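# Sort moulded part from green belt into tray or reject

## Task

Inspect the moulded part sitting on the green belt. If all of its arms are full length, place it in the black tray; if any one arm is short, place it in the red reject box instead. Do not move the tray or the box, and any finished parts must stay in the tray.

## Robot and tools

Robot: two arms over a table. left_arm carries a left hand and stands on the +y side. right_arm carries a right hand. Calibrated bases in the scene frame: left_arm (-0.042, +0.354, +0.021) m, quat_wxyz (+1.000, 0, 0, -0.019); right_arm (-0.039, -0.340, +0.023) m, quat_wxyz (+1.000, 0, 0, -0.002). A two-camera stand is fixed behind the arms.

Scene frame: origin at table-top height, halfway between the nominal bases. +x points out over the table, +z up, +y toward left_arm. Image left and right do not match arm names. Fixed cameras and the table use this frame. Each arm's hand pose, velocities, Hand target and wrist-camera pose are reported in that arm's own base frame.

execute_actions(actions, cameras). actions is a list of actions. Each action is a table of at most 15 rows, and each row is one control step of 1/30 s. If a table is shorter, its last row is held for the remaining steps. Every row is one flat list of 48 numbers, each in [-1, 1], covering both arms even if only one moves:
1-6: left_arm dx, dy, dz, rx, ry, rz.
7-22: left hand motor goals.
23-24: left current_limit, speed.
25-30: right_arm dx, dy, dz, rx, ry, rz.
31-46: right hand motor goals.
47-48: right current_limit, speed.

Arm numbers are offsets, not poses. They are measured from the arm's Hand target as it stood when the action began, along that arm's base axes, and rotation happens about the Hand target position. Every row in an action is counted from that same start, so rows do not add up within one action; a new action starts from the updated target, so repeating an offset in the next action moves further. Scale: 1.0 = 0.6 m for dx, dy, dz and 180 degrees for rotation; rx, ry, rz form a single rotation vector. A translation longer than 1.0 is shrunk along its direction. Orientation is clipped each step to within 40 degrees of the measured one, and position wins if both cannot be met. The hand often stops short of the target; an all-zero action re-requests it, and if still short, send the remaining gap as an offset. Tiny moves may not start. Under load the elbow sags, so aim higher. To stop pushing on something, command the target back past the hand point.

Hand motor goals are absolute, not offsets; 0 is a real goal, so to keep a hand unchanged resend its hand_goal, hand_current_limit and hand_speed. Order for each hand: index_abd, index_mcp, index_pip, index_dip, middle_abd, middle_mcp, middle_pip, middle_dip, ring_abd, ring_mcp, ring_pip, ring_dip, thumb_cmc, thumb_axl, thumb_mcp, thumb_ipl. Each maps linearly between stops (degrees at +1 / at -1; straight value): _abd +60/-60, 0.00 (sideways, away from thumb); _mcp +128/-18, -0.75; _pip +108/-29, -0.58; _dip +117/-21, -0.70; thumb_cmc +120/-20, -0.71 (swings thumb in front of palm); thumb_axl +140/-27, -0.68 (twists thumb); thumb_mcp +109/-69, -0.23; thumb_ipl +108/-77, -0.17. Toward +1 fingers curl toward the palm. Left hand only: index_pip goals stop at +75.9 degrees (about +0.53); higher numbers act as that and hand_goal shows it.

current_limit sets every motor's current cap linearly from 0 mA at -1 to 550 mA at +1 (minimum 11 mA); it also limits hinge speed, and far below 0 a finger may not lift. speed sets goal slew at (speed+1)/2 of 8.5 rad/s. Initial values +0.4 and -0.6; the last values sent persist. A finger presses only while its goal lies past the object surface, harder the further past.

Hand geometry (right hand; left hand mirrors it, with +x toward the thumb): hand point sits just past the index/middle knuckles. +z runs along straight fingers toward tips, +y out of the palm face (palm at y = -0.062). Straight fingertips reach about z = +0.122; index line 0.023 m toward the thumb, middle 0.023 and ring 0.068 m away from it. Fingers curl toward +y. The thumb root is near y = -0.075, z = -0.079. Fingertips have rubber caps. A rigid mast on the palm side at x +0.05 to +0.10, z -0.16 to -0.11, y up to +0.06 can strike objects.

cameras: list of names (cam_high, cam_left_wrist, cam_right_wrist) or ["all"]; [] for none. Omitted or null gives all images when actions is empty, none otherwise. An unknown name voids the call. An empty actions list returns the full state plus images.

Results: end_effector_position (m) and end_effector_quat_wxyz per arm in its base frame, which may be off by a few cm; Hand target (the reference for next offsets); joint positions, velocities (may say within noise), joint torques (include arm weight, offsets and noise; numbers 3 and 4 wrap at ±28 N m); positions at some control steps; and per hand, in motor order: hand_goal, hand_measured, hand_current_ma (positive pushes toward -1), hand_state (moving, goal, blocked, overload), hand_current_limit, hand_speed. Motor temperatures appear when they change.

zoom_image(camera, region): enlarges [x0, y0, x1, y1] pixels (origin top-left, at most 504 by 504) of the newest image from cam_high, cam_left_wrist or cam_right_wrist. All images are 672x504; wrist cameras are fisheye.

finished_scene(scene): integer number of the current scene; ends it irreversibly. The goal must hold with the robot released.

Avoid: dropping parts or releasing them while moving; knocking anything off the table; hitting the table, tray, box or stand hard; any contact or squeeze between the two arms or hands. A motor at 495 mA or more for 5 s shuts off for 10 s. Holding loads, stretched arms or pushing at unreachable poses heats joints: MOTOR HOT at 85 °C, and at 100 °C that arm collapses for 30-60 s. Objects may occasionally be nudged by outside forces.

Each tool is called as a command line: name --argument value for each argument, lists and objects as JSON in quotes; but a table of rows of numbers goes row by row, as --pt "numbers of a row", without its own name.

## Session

execute_actions --actions '[]'

zoom_image --camera "cam_high" --region '[150, 260, 330, 440]'

Scene clock: 0.00 s.
left_arm: end_effector_position=(+0.3706, -0.2169, +0.3737) hand_goal=(+0.000, -0.754, -0.576, -0.696, +0.000, -0.754, -0.576, -0.696, +0.000, -0.754, -0.576, -0.696, -0.714, -0.678, -0.226, -0.168) hand_measured=(+0.000, -0.754, -0.576, -0.696, +0.000, -0.754, -0.576, -0.696, +0.000, -0.754, -0.576, -0.696, -0.714, -0.678, -0.226, -0.168) hand_current_ma=(+0, +0, +0, +0, +0, +0, +0, +0, +0, +0, +0, +0, +0, +0, +0, +0) hand_state=(goal, goal, goal, goal, goal, goal, goal, goal, goal, goal, goal, goal, goal, goal, goal, goal) hand_current_limit=0.40 hand_speed=-0.60 end_effector_quat_wxyz=(+0.127, +0.295, +0.947, +0.019) | right_arm: end_effector_position=(+0.4818, +0.0578, +0.3128) hand_goal=(+0.000, -0.754, -0.576, -0.696, +0.000, -0.754, -0.576, -0.696, +0.000, -0.754, -0.576, -0.696, -0.714, -0.678, -0.226, -0.168) hand_measured=(+0.000, -0.754, -0.576, -0.696, +0.000, -0.754, -0.576, -0.696, +0.000, -0.754, -0.576, -0.696, -0.714, -0.678, -0.226, -0.168) hand_current_ma=(+0, +0, +0, +0, +0, +0, +0, +0, +0, +0, +0, +0, +0, +0, +0, +0) hand_state=(goal, goal, goal, goal, goal, goal, goal, goal, goal, goal, goal, goal, goal, goal, goal, goal) hand_current_limit=0.40 hand_speed=-0.60 end_effector_quat_wxyz=(+0.002, +0.784, +0.621, +0.029)
Joint positions: left_arm=[-0.776 1.421 1.671 -1.611 -0.149 -1.727] | right_arm=[0.234 1.398 1.509 -1.629 -0.021 0.465]
Joint velocities: within noise
Joint torques (N m): no reading
Motor temperatures (°C): left_arm=[32 34 32 31 31 32] | right_arm=[33 30 34 33 31 31]
Heat: left arm: hottest shoulder 34 °C; right arm: hottest elbow 34 °C.
Hand target: left_arm +0.3738, -0.2201, +0.3815; +0.136, +0.294, +0.946, +0.014 | right_arm +0.4869, +0.0590, +0.3272; +0.009, +0.783, +0.620, +0.043

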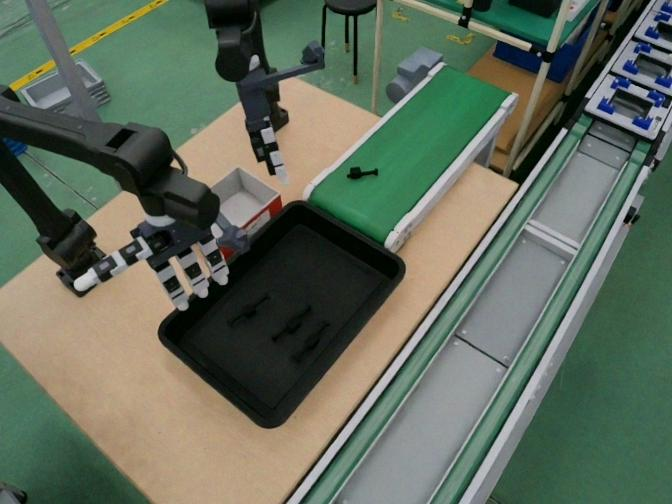

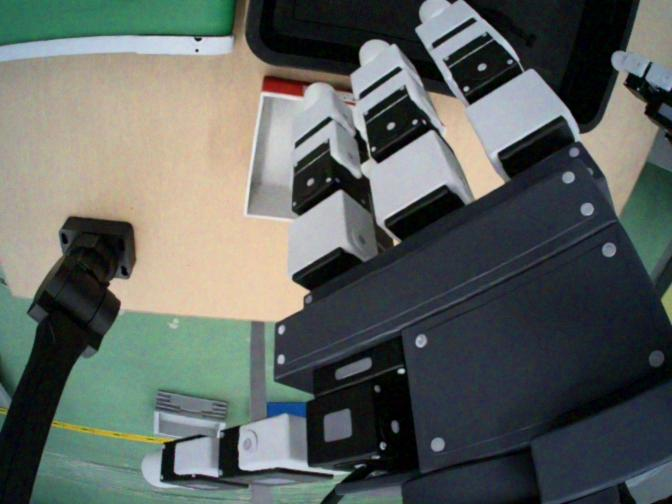

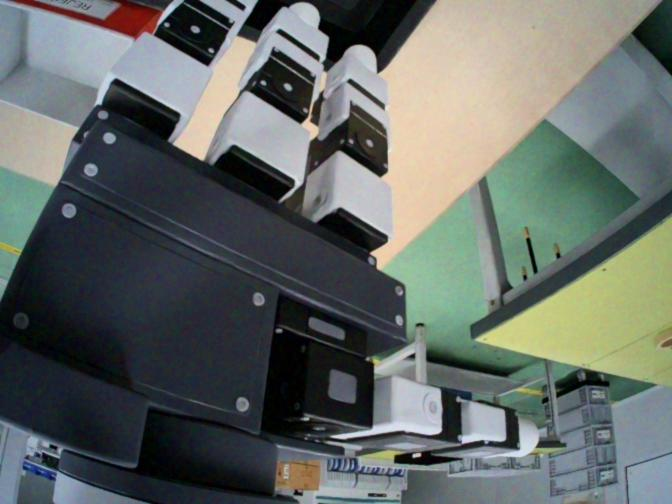

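Scaled by 2.800.

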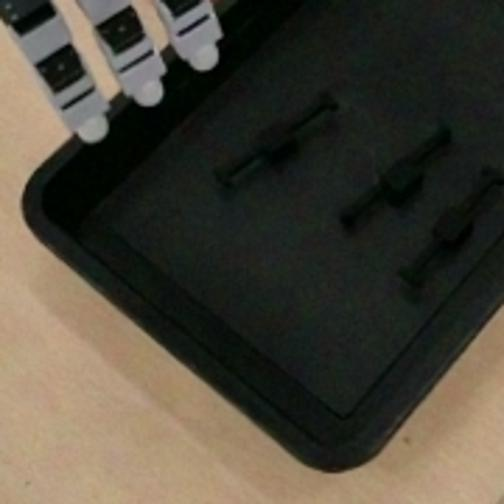

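zoom_image --camera "cam_high" --region '[325, 135, 415, 205]'

zoom_image --camera "cam_high" --region '[180, 80, 420, 280]'

Scaled by 5.600.

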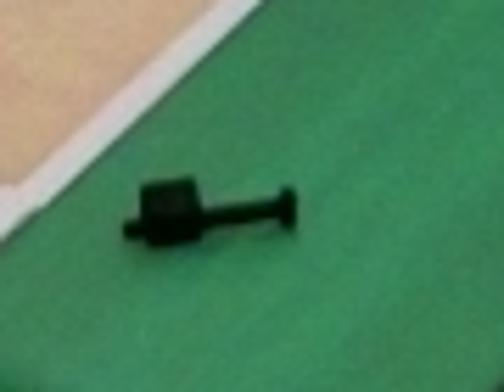

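Scaled by 2.100.

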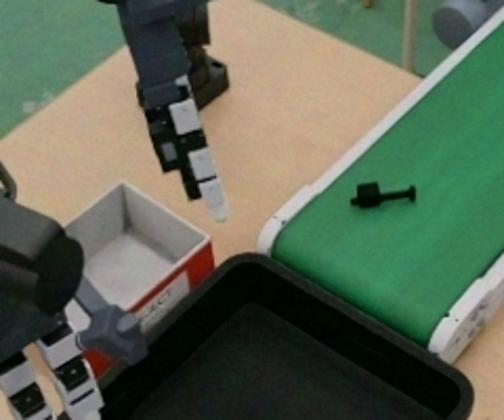

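execute_actions --actions '[[[0,0.058,-0.017,-0.002,0.1213,-0.147, 0.2,-0.559,0.518,-0.014, 0,-0.342,0.956,-0.696, 0,-0.342,0.956,-0.696, 0.43,-0.678,-0.09,-0.168, 0.4,-0.6, -0.02,-0.13,0,0,0,0, 0,-0.754,-0.576,-0.696, 0,-0.754,-0.576,-0.696, 0,-0.754,-0.576,-0.696, -0.714,-0.678,-0.226,-0.168, 0.4,-0.6]],[[0,0.067,-0.033,0,0,-0.1667, 0.2,-0.559,0.518,-0.014, 0,-0.342,0.956,-0.696, 0,-0.342,0.956,-0.696, 0.43,-0.678,-0.09,-0.168, 0.4,-0.6, -0.02,-0.15,0,0,0,0, 0,-0.754,-0.576,-0.696, 0,-0.754,-0.576,-0.696, 0,-0.754,-0.576,-0.696, -0.714,-0.678,-0.226,-0.168, 0.4,-0.6]],[[0,0.067,-0.033,0,0,-0.1667, 0.2,-0.559,0.518,-0.014, 0,-0.342,0.956,-0.696, 0,-0.342,0.956,-0.696, 0.43,-0.678,-0.09,-0.168, 0.4,-0.6, -0.02,-0.15,0,0,0,0, 0,-0.754,-0.576,-0.696, 0,-0.754,-0.576,-0.696, 0,-0.754,-0.576,-0.696, -0.714,-0.678,-0.226,-0.168, 0.4,-0.6]],[[0,0.067,-0.05,0.0378,0.0412,-0.1386, 0.2,-0.559,0.518,-0.014, 0,-0.342,0.956,-0.696, 0,-0.342,0.956,-0.696, 0.43,-0.678,-0.09,-0.168, 0.4,-0.6, 0,0,0,0,0,0, 0,-0.754,-0.576,-0.696, 0,-0.754,-0.576,-0.696, 0,-0.754,-0.576,-0.696, -0.714,-0.678,-0.226,-0.168, 0.4,-0.6]],[[-0.008,0.05,-0.05,0.0986,0.0516,-0.0813, 0.2,-0.559,0.518,-0.014, 0,-0.342,0.956,-0.696, 0,-0.342,0.956,-0.696, 0.43,-0.678,-0.09,-0.168, 0.4,-0.6, 0,0,0,0,0,0, 0,-0.754,-0.576,-0.696, 0,-0.754,-0.576,-0.696, 0,-0.754,-0.576,-0.696, -0.714,-0.678,-0.226,-0.168, 0.4,-0.6]]]' --cameras '["cam_high"]'

Scene clock: 34.50 s.
left_arm: end_effector_position=(+0.3673, -0.0300, +0.2717) hand_goal=(+0.200, -0.560, +0.518, -0.014, +0.000, -0.342, +0.956, -0.696, +0.000, -0.342, +0.956, -0.696, +0.430, -0.678, -0.090, -0.168) hand_measured=(+0.200, -0.562, +0.512, -0.016, +0.002, -0.346, +0.950, -0.696, +0.002, -0.346, +0.950, -0.696, +0.434, -0.678, -0.086, -0.168) hand_current_ma=(+0, +0, -1, +0, +0, +0, -1, +0, +0, +0, -1, +0, +0, +0, +0, +0) hand_state=(goal, goal, goal, goal, goal, goal, goal, goal, goal, goal, goal, goal, goal, goal, goal, goal) hand_current_limit=0.40 hand_speed=-0.60 end_effector_quat_wxyz=(-0.265, +0.952, +0.137, +0.061) | right_arm: end_effector_position=(+0.4425, -0.1997, +0.3081) hand_goal=(+0.000, -0.754, -0.576, -0.696, +0.000, -0.754, -0.576, -0.696, +0.000, -0.754, -0.576, -0.696, -0.714, -0.678, -0.226, -0.168) hand_measured=(+0.000, -0.754, -0.576, -0.696, +0.000, -0.754, -0.576, -0.696, +0.000, -0.754, -0.576, -0.696, -0.714, -0.678, -0.222, -0.168) hand_current_ma=(+0, +0, +0, +0, +0, +0, +0, +0, +0, +0, +0, +0, +0, +0, +1, +0) hand_state=(goal, goal, goal, goal, goal, goal, goal, goal, goal, goal, goal, goal, goal, goal, goal, goal) hand_current_limit=0.40 hand_speed=-0.60 end_effector_quat_wxyz=(-0.006, +0.791, +0.611, +0.035)
Joint positions: left_arm=[-0.176 1.182 1.244 -1.69 -0.549 1.093] | right_arm=[-0.432 1.369 1.47 -1.65 -0.067 -0.176]
Joint torques (N m): left_arm=[0.32 -7.88 9.42 0.46 -0.46 0.02] | right_arm=[-0.32 -8.06 13.05 0.54 0.07 -0.13]
Heat: left arm: hottest elbow 36 °C; right arm: hottest elbow 37 °C.
Hand target: left_arm +0.3691, -0.0348, +0.2717; -0.336, +0.925, +0.164, -0.060 | right_arm +0.4510, -0.1989, +0.3271; +0.009, +0.783, +0.620, +0.043
Off the commanded pose: left_arm 0.005 m, 17 deg | right_arm 0.021 m, 2 deg.
joint sent to its limit (left arm) — joint 4 (wrist pitch), lower limit. The joint targets are off in orientation, not in position.
Step readings (end_effector_position of left_arm | right_arm):
0: (+0.3706, -0.2169, +0.3737) | (+0.4818, +0.0578, +0.3128)
1: (+0.3666, -0.2226, +0.3667) | (+0.4817, +0.0527, +0.3128)
2: (+0.3588, -0.2298, +0.3557) | (+0.4807, +0.0471, +0.3116)
4: (+0.3553, -0.2159, +0.3495) | (+0.4778, +0.0123, +0.3139)
8: (+0.3694, -0.1809, +0.3606) | (+0.4741, -0.0345, +0.3243)
15: (+0.3737, -0.1798, +0.3707) | (+0.4751, -0.0254, +0.3263)
16: (+0.3750, -0.1780, +0.3645) | (+0.4750, -0.0296, +0.3261)
17: (+0.3757, -0.1747, +0.3587) | (+0.4744, -0.0359, +0.3251)
19: (+0.3666, -0.1552, +0.3407) | (+0.4687, -0.0765, +0.3244)
23: (+0.3673, -0.1345, +0.3379) | (+0.4589, -0.1291, +0.3250)
30: (+0.3704, -0.1428, +0.3432) | (+0.4632, -0.1159, +0.3249)
31: (+0.3724, -0.1397, +0.3400) | (+0.4629, -0.1193, +0.3247)
32: (+0.3742, -0.1344, +0.3373) | (+0.4616, -0.1261, +0.3245)
34: (+0.3706, -0.1107, +0.3253) | (+0.4505, -0.1661, +0.3227)
38: (+0.3732, -0.0853, +0.3226) | (+0.4334, -0.2156, +0.3136)
45: (+0.3715, -0.0987, +0.3228) | (+0.4416, -0.2019, +0.3081)
46: (+0.3722, -0.0936, +0.3203) | (+0.4421, -0.2006, +0.3081)
47: (+0.3733, -0.0845, +0.3177) | (+0.4423, -0.2003, +0.3081)
49: (+0.3747, -0.0627, +0.3115) | (+0.4423, -0.2001, +0.3081)
53: (+0.3739, -0.0466, +0.3036) | (+0.4424, -0.1999, +0.3081)
60: (+0.3692, -0.0572, +0.2967) | (+0.4425, -0.1997, +0.3081)
61: (+0.3696, -0.0454, +0.2950) | (+0.4425, -0.1997, +0.3081)
62: (+0.3711, -0.0286, +0.2945) | (+0.4425, -0.1997, +0.3081)
64: (+0.3718, -0.0178, +0.2905) | (+0.4425, -0.1997, +0.3081)
68: (+0.3708, -0.0249, +0.2774) | (+0.4425, -0.1997, +0.3081)
75: (+0.3684, -0.0294, +0.2721) | (+0.4425, -0.1997, +0.3081)
Images, in order (width x height): cam_high 672x504.

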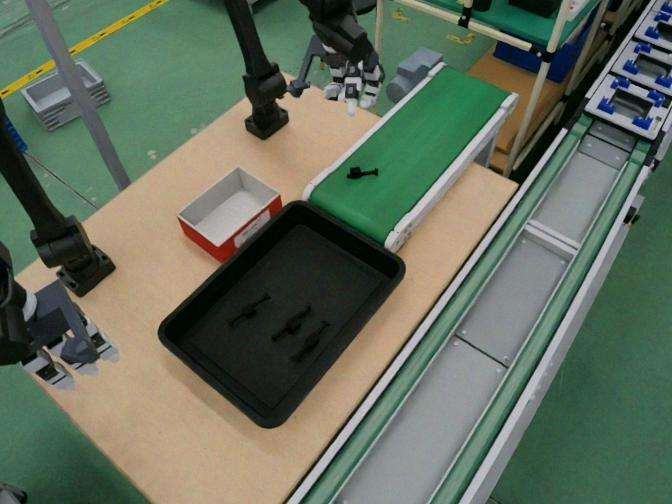

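execute_actions --actions '[[[-0.01,0.015,-0.12,0.0417,0.0153,0, 0.2,-0.559,0.518,-0.014, 0,-0.342,0.956,-0.696, 0,-0.342,0.956,-0.696, 0.43,-0.678,-0.09,-0.168, 0.4,-0.6, 0,0,0,0,0,0, 0,-0.754,-0.576,-0.696, 0,-0.754,-0.576,-0.696, 0,-0.754,-0.576,-0.696, -0.714,-0.678,-0.226,-0.168, 0.4,-0.6]],[[-0.004,0.004,-0.1,0,0,0, 0.2,-0.559,0.518,-0.014, 0,-0.342,0.956,-0.696, 0,-0.342,0.956,-0.696, 0.43,-0.678,-0.09,-0.168, 0.4,-0.6, 0,0,0,0,0,0, 0,-0.754,-0.576,-0.696, 0,-0.754,-0.576,-0.696, 0,-0.754,-0.576,-0.696, -0.714,-0.678,-0.226,-0.168, 0.4,-0.6]]]' --cameras '["cam_high","cam_left_wrist"]'

zoom_image --camera "cam_high" --region '[300, 90, 420, 210]'

Scene clock: 38.07 s.
left_arm: end_effector_position=(+0.3593, -0.0193, +0.1365) hand_goal=(+0.200, -0.560, +0.518, -0.014, +0.000, -0.342, +0.956, -0.696, +0.000, -0.342, +0.956, -0.696, +0.430, -0.678, -0.090, -0.168) hand_measured=(+0.200, -0.558, +0.514, -0.016, +0.002, -0.344, +0.950, -0.696, +0.002, -0.344, +0.950, -0.696, +0.432, -0.678, -0.088, -0.168) hand_current_ma=(+0, +0, +0, +0, +0, +0, +0, +0, +0, +0, +0, +0, +0, +0, +0, +0) hand_state=(goal, goal, goal, goal, goal, goal, goal, goal, goal, goal, goal, goal, goal, goal, goal, goal) hand_current_limit=0.40 hand_speed=-0.60 end_effector_quat_wxyz=(-0.378, +0.912, +0.148, -0.049) | right_arm: end_effector_position=(+0.4425, -0.1997, +0.3081) hand_goal=(+0.000, -0.754, -0.576, -0.696, +0.000, -0.754, -0.576, -0.696, +0.000, -0.754, -0.576, -0.696, -0.714, -0.678, -0.226, -0.168) hand_measured=(+0.000, -0.754, -0.576, -0.696, +0.000, -0.754, -0.576, -0.696, +0.000, -0.754, -0.576, -0.696, -0.714, -0.678, -0.222, -0.168) hand_current_ma=(+0, +0, +0, +0, +0, +0, +0, +0, +0, +0, +0, +0, +0, +0, +1, +0) hand_state=(goal, goal, goal, goal, goal, goal, goal, goal, goal, goal, goal, goal, goal, goal, goal, goal) hand_current_limit=0.40 hand_speed=-0.60 end_effector_quat_wxyz=(-0.006, +0.791, +0.611, +0.035)
Joint positions: left_arm=[-0.24 1.434 1.087 -1.689 -0.655 0.85] | right_arm=[-0.432 1.369 1.47 -1.65 -0.067 -0.176]
Joint torques (N m): left_arm=[0.73 -10.64 7.84 -0.32 -0.37 -0.16] | right_arm=[-0.32 -8.12 13.07 0.54 0.06 -0.13]
Heat: left arm: hottest elbow 36 °C; right arm: hottest elbow 38 °C.
Hand target: left_arm +0.3605, -0.0234, +0.1397; -0.400, +0.900, +0.160, -0.072 | right_arm +0.4510, -0.1989, +0.3271; +0.009, +0.783, +0.620, +0.043
Off the commanded pose: left_arm 0.005 m, 4 deg | right_arm 0.021 m, 2 deg.
joint sent to its limit (left arm) — joint 4 (wrist pitch), lower limit. The joint targets are off in orientation, not in position.
Step readings (end_effector_position of left_arm | right_arm):
0: (+0.3672, -0.0301, +0.2716) | (+0.4425, -0.1997, +0.3081)
1: (+0.3664, -0.0242, +0.2660) | (+0.4425, -0.1997, +0.3081)
2: (+0.3663, -0.0171, +0.2616) | (+0.4425, -0.1997, +0.3081)
4: (+0.3599, -0.0180, +0.2397) | (+0.4425, -0.1997, +0.3081)
8: (+0.3569, -0.0236, +0.1995) | (+0.4425, -0.1997, +0.3081)
15: (+0.3601, -0.0233, +0.1921) | (+0.4425, -0.1997, +0.3081)
16: (+0.3596, -0.0225, +0.1882) | (+0.4425, -0.1997, +0.3081)
17: (+0.3606, -0.0214, +0.1845) | (+0.4425, -0.1997, +0.3081)
19: (+0.3593, -0.0207, +0.1698) | (+0.4425, -0.1997, +0.3081)
23: (+0.3573, -0.0204, +0.1410) | (+0.4425, -0.1997, +0.3081)
30: (+0.3589, -0.0195, +0.1364) | (+0.4425, -0.1997, +0.3081)
Images, in order (width x height): cam_high 672x504, cam_left_wrist 672x504.

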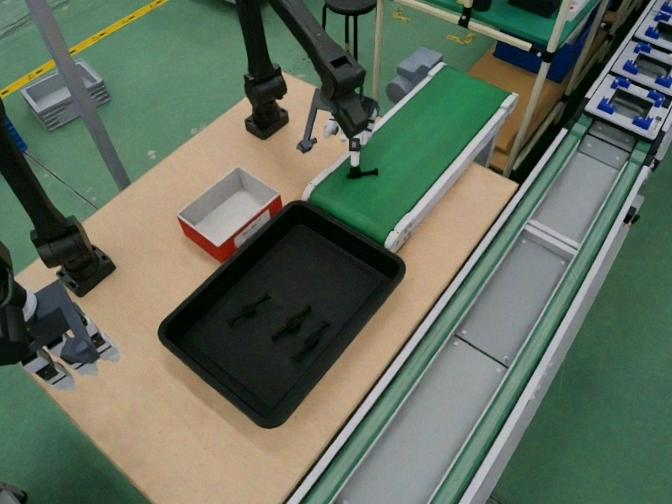

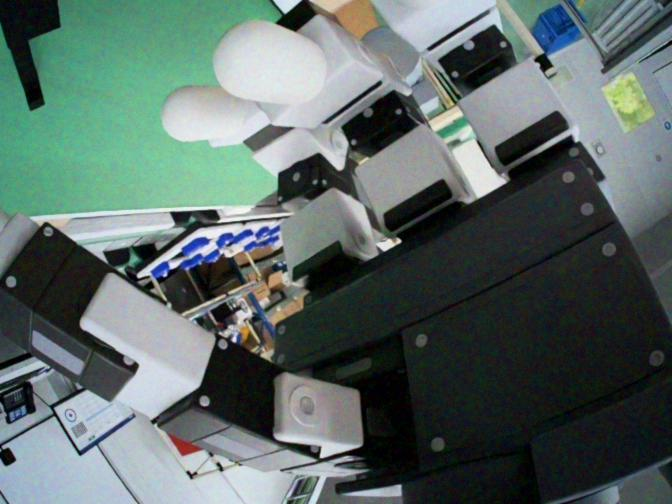

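Scaled by 4.200.

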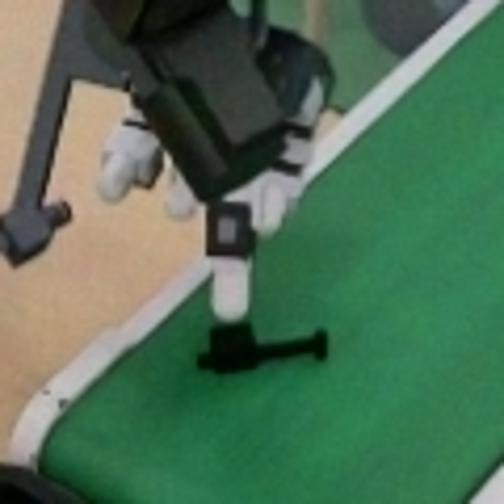

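execute_actions --actions '[[[0.003,-0.011,-0.062,0,0,0, 0.2,-0.559,0.518,-0.014, 0,-0.342,0.956,-0.696, 0,-0.342,0.956,-0.696, 0.43,-0.678,-0.09,-0.168, 0.4,-0.6, 0,0,0,0,0,0, 0,-0.754,-0.576,-0.696, 0,-0.754,-0.576,-0.696, 0,-0.754,-0.576,-0.696, -0.714,-0.678,-0.226,-0.168, 0.4,-0.6]]]' --cameras '["cam_high","cam_left_wrist"]'

zoom_image --camera "cam_high" --region '[320, 120, 400, 200]'

Scene clock: 40.30 s.
left_arm: end_effector_position=(+0.3630, -0.0280, +0.1046) hand_goal=(+0.200, -0.560, +0.518, -0.014, +0.000, -0.342, +0.956, -0.696, +0.000, -0.342, +0.956, -0.696, +0.430, -0.678, -0.090, -0.168) hand_measured=(+0.200, -0.558, +0.514, -0.016, +0.002, -0.344, +0.950, -0.696, +0.002, -0.344, +0.950, -0.696, +0.432, -0.678, -0.088, -0.168) hand_current_ma=(+0, +0, +0, +0, +0, +0, +0, +0, +0, +0, +0, +0, +0, +0, +0, +0) hand_state=(goal, goal, goal, goal, goal, goal, goal, goal, goal, goal, goal, goal, goal, goal, goal, goal) hand_current_limit=0.40 hand_speed=-0.60 end_effector_quat_wxyz=(-0.397, +0.901, +0.159, -0.070) | right_arm: end_effector_position=(+0.4425, -0.1997, +0.3081) hand_goal=(+0.000, -0.754, -0.576, -0.696, +0.000, -0.754, -0.576, -0.696, +0.000, -0.754, -0.576, -0.696, -0.714, -0.678, -0.226, -0.168) hand_measured=(+0.000, -0.754, -0.576, -0.696, +0.000, -0.754, -0.576, -0.696, +0.000, -0.754, -0.576, -0.696, -0.714, -0.678, -0.222, -0.168) hand_current_ma=(+0, +0, +0, +0, +0, +0, +0, +0, +0, +0, +0, +0, +0, +0, +1, +0) hand_state=(goal, goal, goal, goal, goal, goal, goal, goal, goal, goal, goal, goal, goal, goal, goal, goal) hand_current_limit=0.40 hand_speed=-0.60 end_effector_quat_wxyz=(-0.006, +0.791, +0.611, +0.035)
Joint positions: left_arm=[-0.271 1.531 1.085 -1.69 -0.644 0.758] | right_arm=[-0.432 1.369 1.47 -1.65 -0.067 -0.176]
Joint torques (N m): left_arm=[0.79 -12.1 6.99 -0.68 -0.37 -0.11] | right_arm=[-0.32 -8 13.05 0.51 0.07 -0.13]
Heat: left arm: hottest elbow 36 °C; right arm: hottest elbow 38 °C.
Hand target: left_arm +0.3625, -0.0299, +0.1025; -0.400, +0.900, +0.160, -0.072 | right_arm +0.4510, -0.1989, +0.3271; +0.009, +0.783, +0.620, +0.043
Off the commanded pose: left_arm 0.003 m, 0 deg | right_arm 0.021 m, 2 deg.
joint sent to its limit (left arm) — joint 4 (wrist pitch), lower limit. The joint targets still meet the commanded pose.
Step readings (end_effector_position of left_arm | right_arm):
0: (+0.3593, -0.0192, +0.1365) | (+0.4425, -0.1997, +0.3081)
1: (+0.3599, -0.0200, +0.1347) | (+0.4425, -0.1997, +0.3081)
2: (+0.3608, -0.0205, +0.1325) | (+0.4425, -0.1997, +0.3081)
4: (+0.3618, -0.0241, +0.1239) | (+0.4425, -0.1997, +0.3081)
8: (+0.3619, -0.0287, +0.1066) | (+0.4425, -0.1997, +0.3081)
15: (+0.3627, -0.0281, +0.1045) | (+0.4425, -0.1997, +0.3081)
Images, in order (width x height): cam_high 672x504, cam_left_wrist 672x504.

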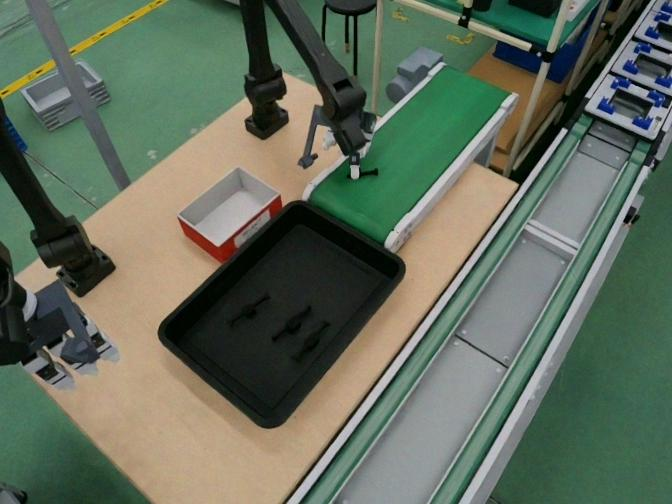

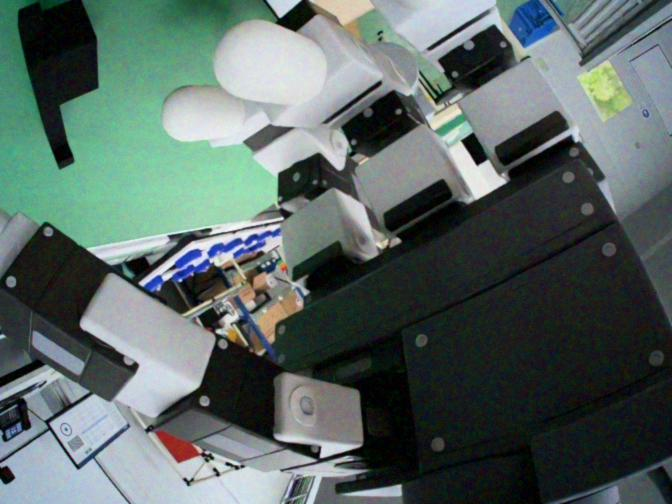

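Scaled by 6.300.

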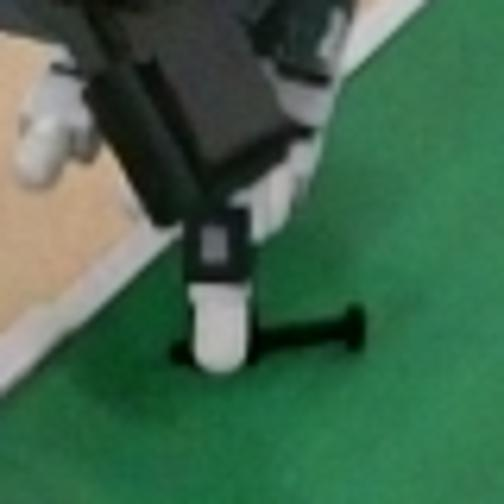

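execute_actions --actions '[[[-0.001,0.001,-0.0375,0,0,0, 0.2,-0.559,0.518,-0.014, 0,-0.342,0.956,-0.696, 0,-0.342,0.956,-0.696, 0.43,-0.678,-0.09,-0.168, 0.4,-0.8, 0,0,0,0,0,0, 0,-0.754,-0.576,-0.696, 0,-0.754,-0.576,-0.696, 0,-0.754,-0.576,-0.696, -0.714,-0.678,-0.226,-0.168, 0.4,-0.6]],[[0,0,0,0,0,0, 0.2,-0.426,0.518,-0.159, 0,-0.342,0.956,-0.696, 0,-0.342,0.956,-0.696, 0.43,-0.678,0,-0.168, 0.4,-0.8, 0,0,0,0,0,0, 0,-0.754,-0.576,-0.696, 0,-0.754,-0.576,-0.696, 0,-0.754,-0.576,-0.696, -0.714,-0.678,-0.226,-0.168, 0.4,-0.6]]]' --cameras '["cam_high","cam_left_wrist"]'

zoom_image --camera "cam_high" --region '[320, 120, 400, 200]'

zoom_image --camera "cam_left_wrist" --region '[0, 0, 340, 300]'

Scene clock: 43.53 s.
left_arm: end_effector_position=(+0.3613, -0.0262, +0.0885) hand_goal=(+0.200, -0.426, +0.518, -0.160, +0.000, -0.342, +0.956, -0.696, +0.000, -0.342, +0.956, -0.696, +0.430, -0.678, +0.000, -0.168) hand_measured=(+0.200, -0.460, +0.514, -0.158, +0.002, -0.344, +0.950, -0.696, +0.002, -0.344, +0.950, -0.696, +0.432, -0.678, +0.000, -0.168) hand_current_ma=(+0, -19, +0, +0, +0, +0, +0, +0, +0, +0, +0, +0, +0, +0, +0, +0) hand_state=(goal, blocked, goal, goal, goal, goal, goal, goal, goal, goal, goal, goal, goal, goal, goal, goal) hand_current_limit=0.40 hand_speed=-0.80 end_effector_quat_wxyz=(-0.399, +0.900, +0.163, -0.067) | right_arm: end_effector_position=(+0.4425, -0.1997, +0.3081) hand_goal=(+0.000, -0.754, -0.576, -0.696, +0.000, -0.754, -0.576, -0.696, +0.000, -0.754, -0.576, -0.696, -0.714, -0.678, -0.226, -0.168) hand_measured=(+0.000, -0.754, -0.576, -0.696, +0.000, -0.754, -0.576, -0.696, +0.000, -0.754, -0.576, -0.696, -0.714, -0.678, -0.222, -0.168) hand_current_ma=(+0, +0, +0, +0, +0, +0, +0, +0, +0, +0, +0, +0, +0, +0, +1, +0) hand_state=(goal, goal, goal, goal, goal, goal, goal, goal, goal, goal, goal, goal, goal, goal, goal, goal) hand_current_limit=0.40 hand_speed=-0.60 end_effector_quat_wxyz=(-0.006, +0.791, +0.611, +0.035)
Joint positions: left_arm=[-0.271 1.545 1.053 -1.644 -0.648 0.747] | right_arm=[-0.432 1.369 1.47 -1.65 -0.067 -0.176]
Joint torques (N m): left_arm=[0.56 -10.7 6.75 -0.03 -0.27 -0.07] | right_arm=[-0.32 -8.06 13.05 0.53 0.06 -0.12]
Heat: left arm: hottest elbow 36 °C; right arm: hottest elbow 38 °C.
Hand target: left_arm +0.3618, -0.0293, +0.0800; -0.400, +0.900, +0.160, -0.072 | right_arm +0.4510, -0.1989, +0.3271; +0.009, +0.783, +0.620, +0.043
Off the commanded pose: left_arm 0.009 m, 1 deg | right_arm 0.021 m, 2 deg.
Step readings (end_effector_position of left_arm | right_arm):
0: (+0.3630, -0.0280, +0.1046) | (+0.4425, -0.1997, +0.3081)
1: (+0.3631, -0.0280, +0.1028) | (+0.4425, -0.1997, +0.3081)
2: (+0.3643, -0.0283, +0.1005) | (+0.4425, -0.1997, +0.3081)
4: (+0.3633, -0.0279, +0.0948) | (+0.4425, -0.1997, +0.3081)
8: (+0.3603, -0.0271, +0.0885) | (+0.4425, -0.1997, +0.3081)
15: (+0.3605, -0.0271, +0.0882) | (+0.4425, -0.1997, +0.3081)
16: (+0.3605, -0.0271, +0.0882) | (+0.4425, -0.1997, +0.3081)
17: (+0.3606, -0.0271, +0.0882) | (+0.4425, -0.1997, +0.3081)
19: (+0.3607, -0.0270, +0.0882) | (+0.4425, -0.1997, +0.3081)
23: (+0.3612, -0.0263, +0.0885) | (+0.4425, -0.1997, +0.3081)
30: (+0.3613, -0.0262, +0.0885) | (+0.4425, -0.1997, +0.3081)
Images, in order (width x height): cam_high 672x504, cam_left_wrist 672x504.

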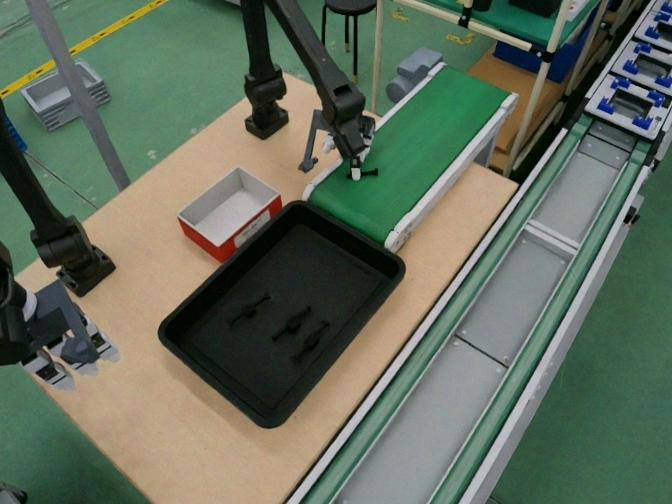

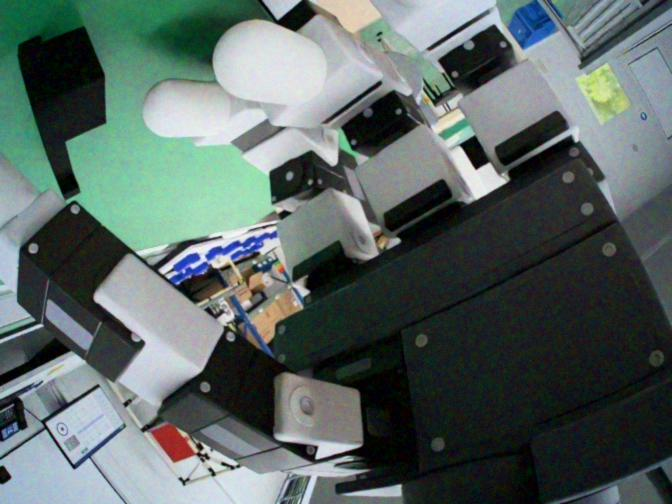

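Scaled by 6.300.

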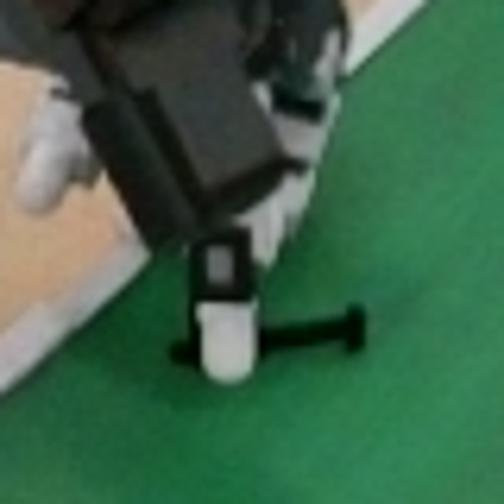

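Scaled by 1.482 from the camera's 672x504 image, which has a finer 960x720 frame.

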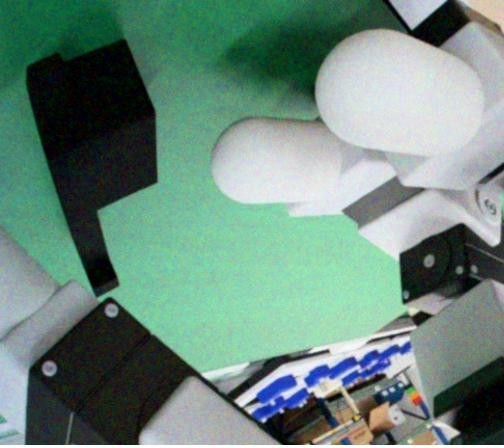

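execute_actions --actions '[[[0.003,-0.01,-0.012,0,0,0, 0.2,-0.426,0.518,-0.159, 0,-0.342,0.956,-0.696, 0,-0.342,0.956,-0.696, 0.43,-0.678,0,-0.168, 0.4,-0.8, 0,0,0,0,0,0, 0,-0.754,-0.576,-0.696, 0,-0.754,-0.576,-0.696, 0,-0.754,-0.576,-0.696, -0.714,-0.678,-0.226,-0.168, 0.4,-0.6]]]' --cameras '["cam_high","cam_left_wrist"]'

zoom_image --camera "cam_high" --region '[320, 120, 400, 200]'

zoom_image --camera "cam_left_wrist" --region '[0, 0, 340, 300]'

Scene clock: 48.10 s.
left_arm: end_effector_position=(+0.3623, -0.0271, +0.0881) hand_goal=(+0.200, -0.426, +0.518, -0.160, +0.000, -0.342, +0.956, -0.696, +0.000, -0.342, +0.956, -0.696, +0.430, -0.678, +0.000, -0.168) hand_measured=(+0.202, -0.460, +0.514, -0.158, +0.002, -0.344, +0.950, -0.696, +0.002, -0.344, +0.950, -0.696, +0.432, -0.678, +0.000, -0.168) hand_current_ma=(+0, -19, +0, +0, +0, +0, +0, +0, +0, +0, +0, +0, +0, +0, +0, +0) hand_state=(goal, blocked, goal, goal, goal, goal, goal, goal, goal, goal, goal, goal, goal, goal, goal, goal) hand_current_limit=0.40 hand_speed=-0.80 end_effector_quat_wxyz=(-0.399, +0.899, +0.168, -0.064) | right_arm: end_effector_position=(+0.4425, -0.1997, +0.3081) hand_goal=(+0.000, -0.754, -0.576, -0.696, +0.000, -0.754, -0.576, -0.696, +0.000, -0.754, -0.576, -0.696, -0.714, -0.678, -0.226, -0.168) hand_measured=(+0.000, -0.754, -0.576, -0.696, +0.000, -0.754, -0.576, -0.696, +0.000, -0.754, -0.576, -0.696, -0.714, -0.678, -0.222, -0.168) hand_current_ma=(+0, +0, +0, +0, +0, +0, +0, +0, +0, +0, +0, +0, +0, +0, +1, +0) hand_state=(goal, goal, goal, goal, goal, goal, goal, goal, goal, goal, goal, goal, goal, goal, goal, goal) hand_current_limit=0.40 hand_speed=-0.60 end_effector_quat_wxyz=(-0.006, +0.791, +0.611, +0.035)
Joint positions: left_arm=[-0.275 1.547 1.053 -1.644 -0.647 0.732] | right_arm=[-0.432 1.369 1.47 -1.65 -0.067 -0.176]
Joint torques (N m): left_arm=[-0.03 -9.23 6.68 0.35 0 -0.09] | right_arm=[-0.32 -8.12 13.07 0.53 0.07 -0.13]
Motor temperatures (°C): left_arm=[32 35 36 31 31 32] | right_arm=[33 31 39 33 31 31]
Heat: left arm: hottest elbow 36 °C; right arm: hottest elbow 39 °C.
Hand target: left_arm +0.3636, -0.0354, +0.0728; -0.400, +0.900, +0.160, -0.072 | right_arm +0.4510, -0.1989, +0.3271; +0.009, +0.783, +0.620, +0.043
Off the commanded pose: left_arm 0.017 m, 1 deg | right_arm 0.021 m, 2 deg.
Step readings (end_effector_position of left_arm | right_arm):
0: (+0.3613, -0.0262, +0.0885) | (+0.4425, -0.1997, +0.3081)
1: (+0.3615, -0.0264, +0.0884) | (+0.4425, -0.1997, +0.3081)
2: (+0.3616, -0.0265, +0.0883) | (+0.4425, -0.1997, +0.3081)
4: (+0.3619, -0.0268, +0.0881) | (+0.4425, -0.1997, +0.3081)
8: (+0.3622, -0.0271, +0.0880) | (+0.4425, -0.1997, +0.3081)
15: (+0.3623, -0.0271, +0.0881) | (+0.4425, -0.1997, +0.3081)
Images, in order (width x height): cam_high 672x504, cam_left_wrist 672x504.

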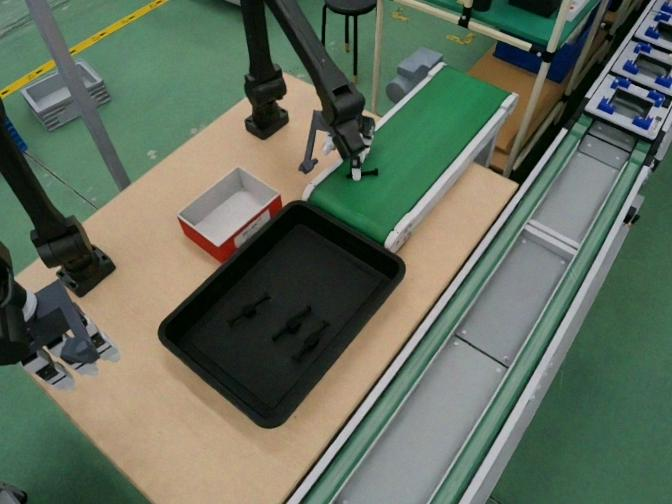

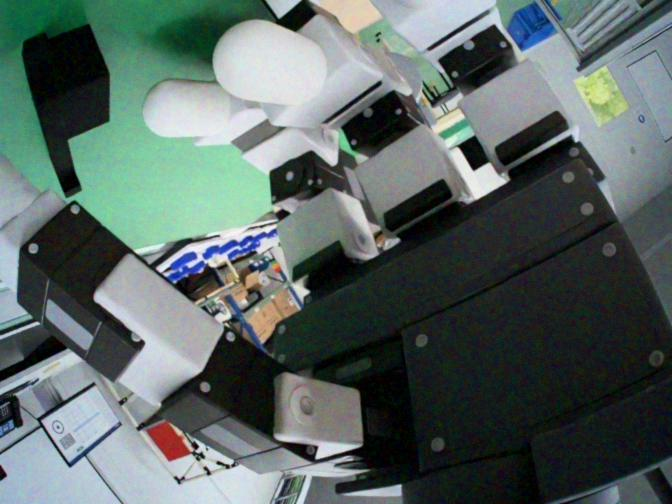

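Scaled by 6.300.

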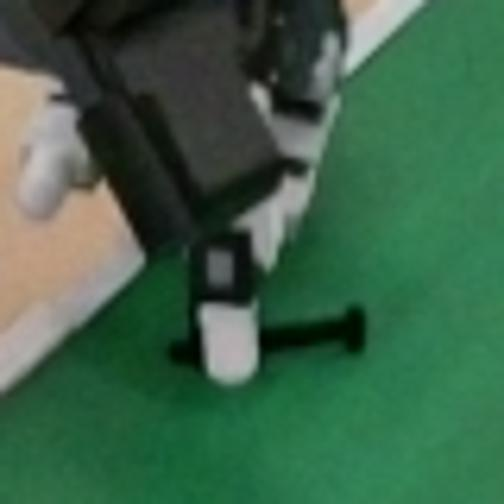

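Scaled by 1.482 from the camera's 672x504 image, which has a finer 960x720 frame.

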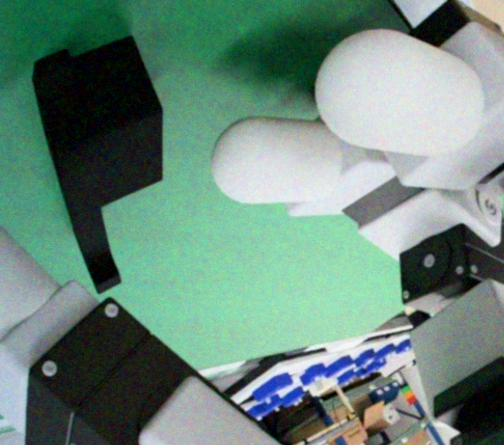

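execute_actions --actions '[[[-0.001,0.005,0.032,0,0,0, 0.2,-0.426,0.518,-0.159, 0,-0.342,0.956,-0.696, 0,-0.342,0.956,-0.696, 0.43,-0.678,0,-0.168, 0.4,-0.8, 0,0,0,0,0,0, 0,-0.754,-0.576,-0.696, 0,-0.754,-0.576,-0.696, 0,-0.754,-0.576,-0.696, -0.714,-0.678,-0.226,-0.168, 0.4,-0.6]],[[0,0,0,0,0,0, 0.2,-0.37,0.518,-0.24, 0,-0.342,0.956,-0.696, 0,-0.342,0.956,-0.696, 0.43,-0.678,0.05,-0.168, 0.4,-0.8, 0,0,0,0,0,0, 0,-0.754,-0.576,-0.696, 0,-0.754,-0.576,-0.696, 0,-0.754,-0.576,-0.696, -0.714,-0.678,-0.226,-0.168, 0.4,-0.6]]]' --cameras '["cam_high","cam_left_wrist"]'

zoom_image --camera "cam_high" --region '[320, 120, 400, 200]'

zoom_image --camera "cam_left_wrist" --region '[0, 0, 340, 300]'

Scene clock: 52.80 s.
left_arm: end_effector_position=(+0.3579, -0.0262, +0.0891) hand_goal=(+0.200, -0.370, +0.518, -0.240, +0.000, -0.342, +0.956, -0.696, +0.000, -0.342, +0.956, -0.696, +0.430, -0.678, +0.050, -0.168) hand_measured=(+0.198, -0.378, +0.516, -0.238, +0.002, -0.344, +0.950, -0.696, +0.002, -0.344, +0.950, -0.696, +0.432, -0.678, +0.050, -0.168) hand_current_ma=(+0, -1, +0, +0, +0, +0, +0, +0, +0, +0, +0, +0, +0, +0, +0, +0) hand_state=(goal, goal, goal, goal, goal, goal, goal, goal, goal, goal, goal, goal, goal, goal, goal, goal) hand_current_limit=0.40 hand_speed=-0.80 end_effector_quat_wxyz=(-0.402, +0.898, +0.165, -0.072) | right_arm: end_effector_position=(+0.4425, -0.1997, +0.3081) hand_goal=(+0.000, -0.754, -0.576, -0.696, +0.000, -0.754, -0.576, -0.696, +0.000, -0.754, -0.576, -0.696, -0.714, -0.678, -0.226, -0.168) hand_measured=(+0.000, -0.754, -0.576, -0.696, +0.000, -0.754, -0.576, -0.696, +0.000, -0.754, -0.576, -0.696, -0.714, -0.678, -0.222, -0.168) hand_current_ma=(+0, +0, +0, +0, +0, +0, +0, +0, +0, +0, +0, +0, +0, +0, +1, +0) hand_state=(goal, goal, goal, goal, goal, goal, goal, goal, goal, goal, goal, goal, goal, goal, goal, goal) hand_current_limit=0.40 hand_speed=-0.60 end_effector_quat_wxyz=(-0.006, +0.791, +0.611, +0.035)
Joint positions: left_arm=[-0.275 1.547 1.053 -1.662 -0.645 0.732] | right_arm=[-0.432 1.369 1.47 -1.65 -0.067 -0.176]
Joint torques (N m): left_arm=[0.21 -11.81 8.24 -0.99 -0.23 0.01] | right_arm=[-0.32 -8.06 13.07 0.53 0.06 -0.12]
Heat: left arm: hottest elbow 36 °C; right arm: hottest elbow 39 °C.
Hand target: left_arm +0.3629, -0.0324, +0.0920; -0.400, +0.900, +0.160, -0.072 | right_arm +0.4510, -0.1989, +0.3271; +0.009, +0.783, +0.620, +0.043
Off the commanded pose: left_arm 0.009 m, 1 deg | right_arm 0.021 m, 2 deg.
Step readings (end_effector_position of left_arm | right_arm):
0: (+0.3623, -0.0271, +0.0881) | (+0.4425, -0.1997, +0.3081)
1: (+0.3613, -0.0268, +0.0883) | (+0.4425, -0.1997, +0.3081)
2: (+0.3602, -0.0265, +0.0886) | (+0.4425, -0.1997, +0.3081)
4: (+0.3589, -0.0262, +0.0890) | (+0.4425, -0.1997, +0.3081)
8: (+0.3584, -0.0263, +0.0890) | (+0.4425, -0.1997, +0.3081)
15: (+0.3584, -0.0263, +0.0890) | (+0.4425, -0.1997, +0.3081)
16: (+0.3584, -0.0263, +0.0890) | (+0.4425, -0.1997, +0.3081)
17: (+0.3583, -0.0263, +0.0890) | (+0.4425, -0.1997, +0.3081)
19: (+0.3581, -0.0262, +0.0891) | (+0.4425, -0.1997, +0.3081)
23: (+0.3579, -0.0262, +0.0891) | (+0.4425, -0.1997, +0.3081)
30: (+0.3579, -0.0262, +0.0891) | (+0.4425, -0.1997, +0.3081)
Images, in order (width x height): cam_high 672x504, cam_left_wrist 672x504.

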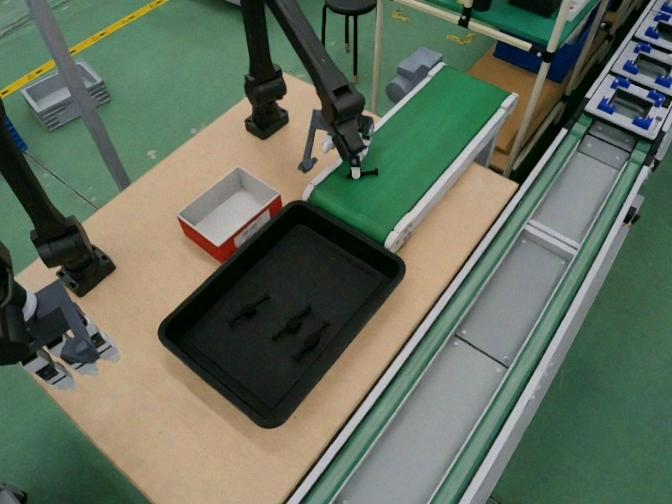

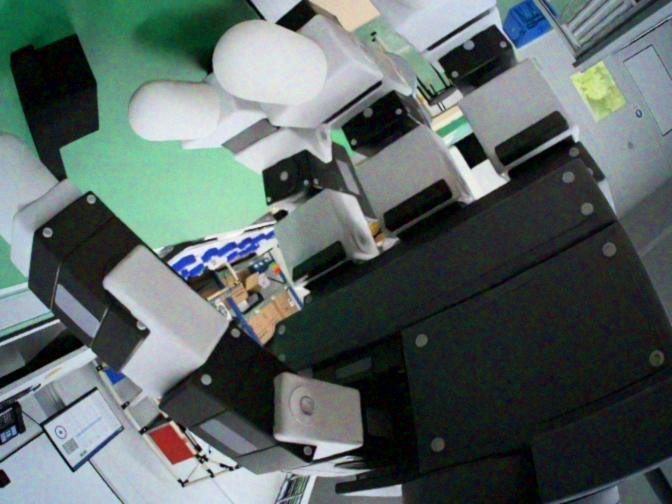

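Scaled by 6.300.

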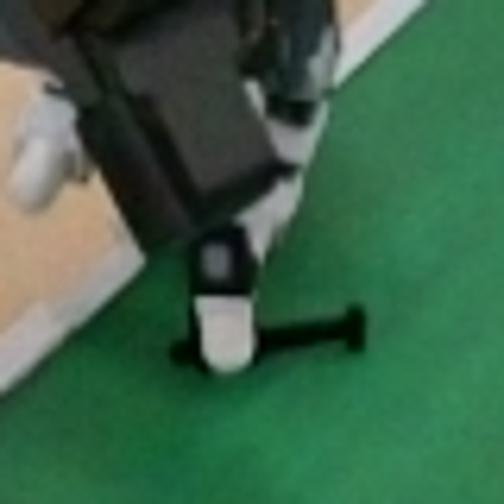

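Scaled by 1.482 from the camera's 672x504 image, which has a finer 960x720 frame.

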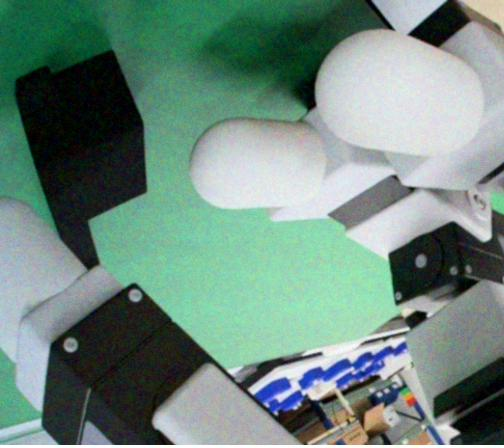

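execute_actions --actions '[[[0,0,0,0,0,0, 0.2,-0.311,0.518,-0.319, 0,-0.342,0.956,-0.696, 0,-0.342,0.956,-0.696, 0.43,-0.678,0.1,-0.168, 0.4,-0.8, 0,0,0,0,0,0, 0,-0.754,-0.576,-0.696, 0,-0.754,-0.576,-0.696, 0,-0.754,-0.576,-0.696, -0.714,-0.678,-0.226,-0.168, 0.4,-0.6]]]' --cameras '["cam_high","cam_left_wrist"]'

zoom_image --camera "cam_high" --region '[320, 120, 400, 200]'

zoom_image --camera "cam_left_wrist" --region '[0, 0, 340, 300]'

Scene clock: 54.90 s.
left_arm: end_effector_position=(+0.3578, -0.0265, +0.0890) hand_goal=(+0.200, -0.312, +0.518, -0.320, +0.000, -0.342, +0.956, -0.696, +0.000, -0.342, +0.956, -0.696, +0.430, -0.678, +0.100, -0.168) hand_measured=(+0.198, -0.314, +0.516, -0.318, +0.002, -0.344, +0.950, -0.696, +0.002, -0.344, +0.950, -0.696, +0.432, -0.678, +0.096, -0.168) hand_current_ma=(+0, +0, +0, +0, +0, +0, +0, +0, +0, +0, +0, +0, +0, +0, -1, +0) hand_state=(goal, goal, goal, goal, goal, goal, goal, goal, goal, goal, goal, goal, goal, goal, goal, goal) hand_current_limit=0.40 hand_speed=-0.80 end_effector_quat_wxyz=(-0.402, +0.898, +0.165, -0.072) | right_arm: end_effector_position=(+0.4425, -0.1997, +0.3081) hand_goal=(+0.000, -0.754, -0.576, -0.696, +0.000, -0.754, -0.576, -0.696, +0.000, -0.754, -0.576, -0.696, -0.714, -0.678, -0.226, -0.168) hand_measured=(+0.000, -0.754, -0.576, -0.696, +0.000, -0.754, -0.576, -0.696, +0.000, -0.754, -0.576, -0.696, -0.714, -0.678, -0.222, -0.168) hand_current_ma=(+0, +0, +0, +0, +0, +0, +0, +0, +0, +0, +0, +0, +0, +0, +1, +0) hand_state=(goal, goal, goal, goal, goal, goal, goal, goal, goal, goal, goal, goal, goal, goal, goal, goal) hand_current_limit=0.40 hand_speed=-0.60 end_effector_quat_wxyz=(-0.006, +0.791, +0.611, +0.035)
Joint positions: left_arm=[-0.275 1.547 1.053 -1.662 -0.643 0.732] | right_arm=[-0.432 1.369 1.47 -1.65 -0.067 -0.176]
Joint torques (N m): left_arm=[0.09 -11.58 8.28 -0.94 -0.29 -0.01] | right_arm=[-0.32 -8.18 13.07 0.53 0.06 -0.13]
Heat: left arm: hottest elbow 36 °C; right arm: hottest elbow 39 °C.
Hand target: left_arm +0.3629, -0.0324, +0.0920; -0.400, +0.900, +0.160, -0.072 | right_arm +0.4510, -0.1989, +0.3271; +0.009, +0.783, +0.620, +0.043
Off the commanded pose: left_arm 0.008 m, 1 deg | right_arm 0.021 m, 2 deg.
Step readings (end_effector_position of left_arm | right_arm):
0: (+0.3579, -0.0262, +0.0891) | (+0.4425, -0.1997, +0.3081)
1: (+0.3579, -0.0262, +0.0891) | (+0.4425, -0.1997, +0.3081)
2: (+0.3579, -0.0262, +0.0891) | (+0.4425, -0.1997, +0.3081)
4: (+0.3579, -0.0264, +0.0890) | (+0.4425, -0.1997, +0.3081)
8: (+0.3578, -0.0265, +0.0890) | (+0.4425, -0.1997, +0.3081)
15: (+0.3578, -0.0265, +0.0890) | (+0.4425, -0.1997, +0.3081)
Images, in order (width x height): cam_high 672x504, cam_left_wrist 672x504.

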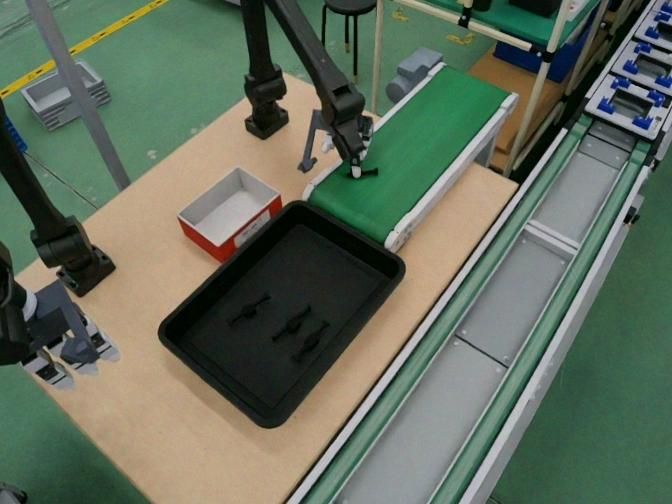

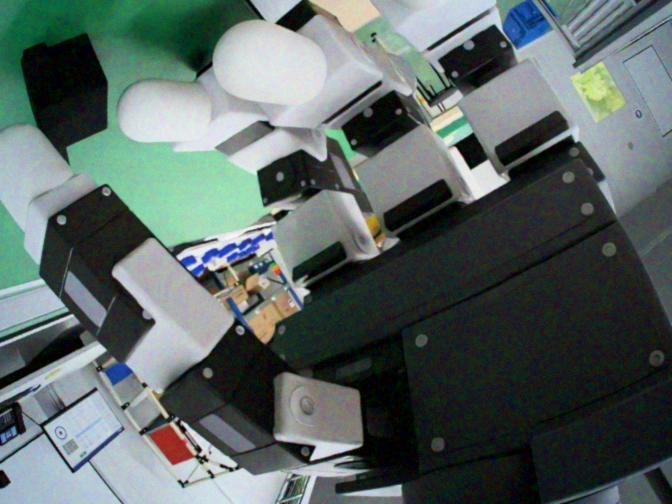

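Scaled by 6.300.

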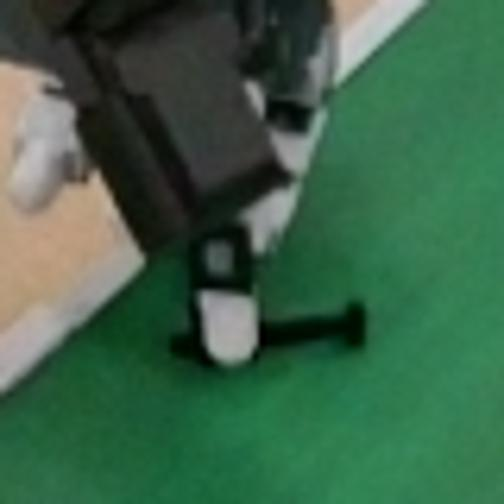

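Scaled by 1.482 from the camera's 672x504 image, which has a finer 960x720 frame.

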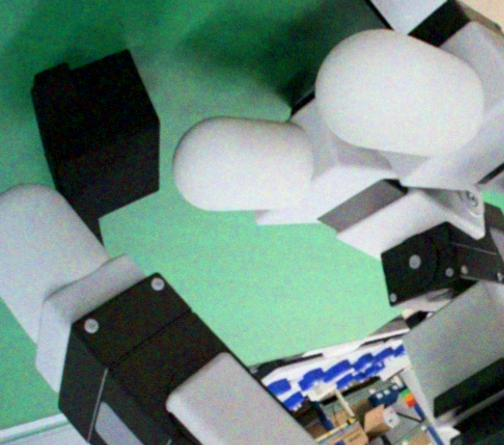

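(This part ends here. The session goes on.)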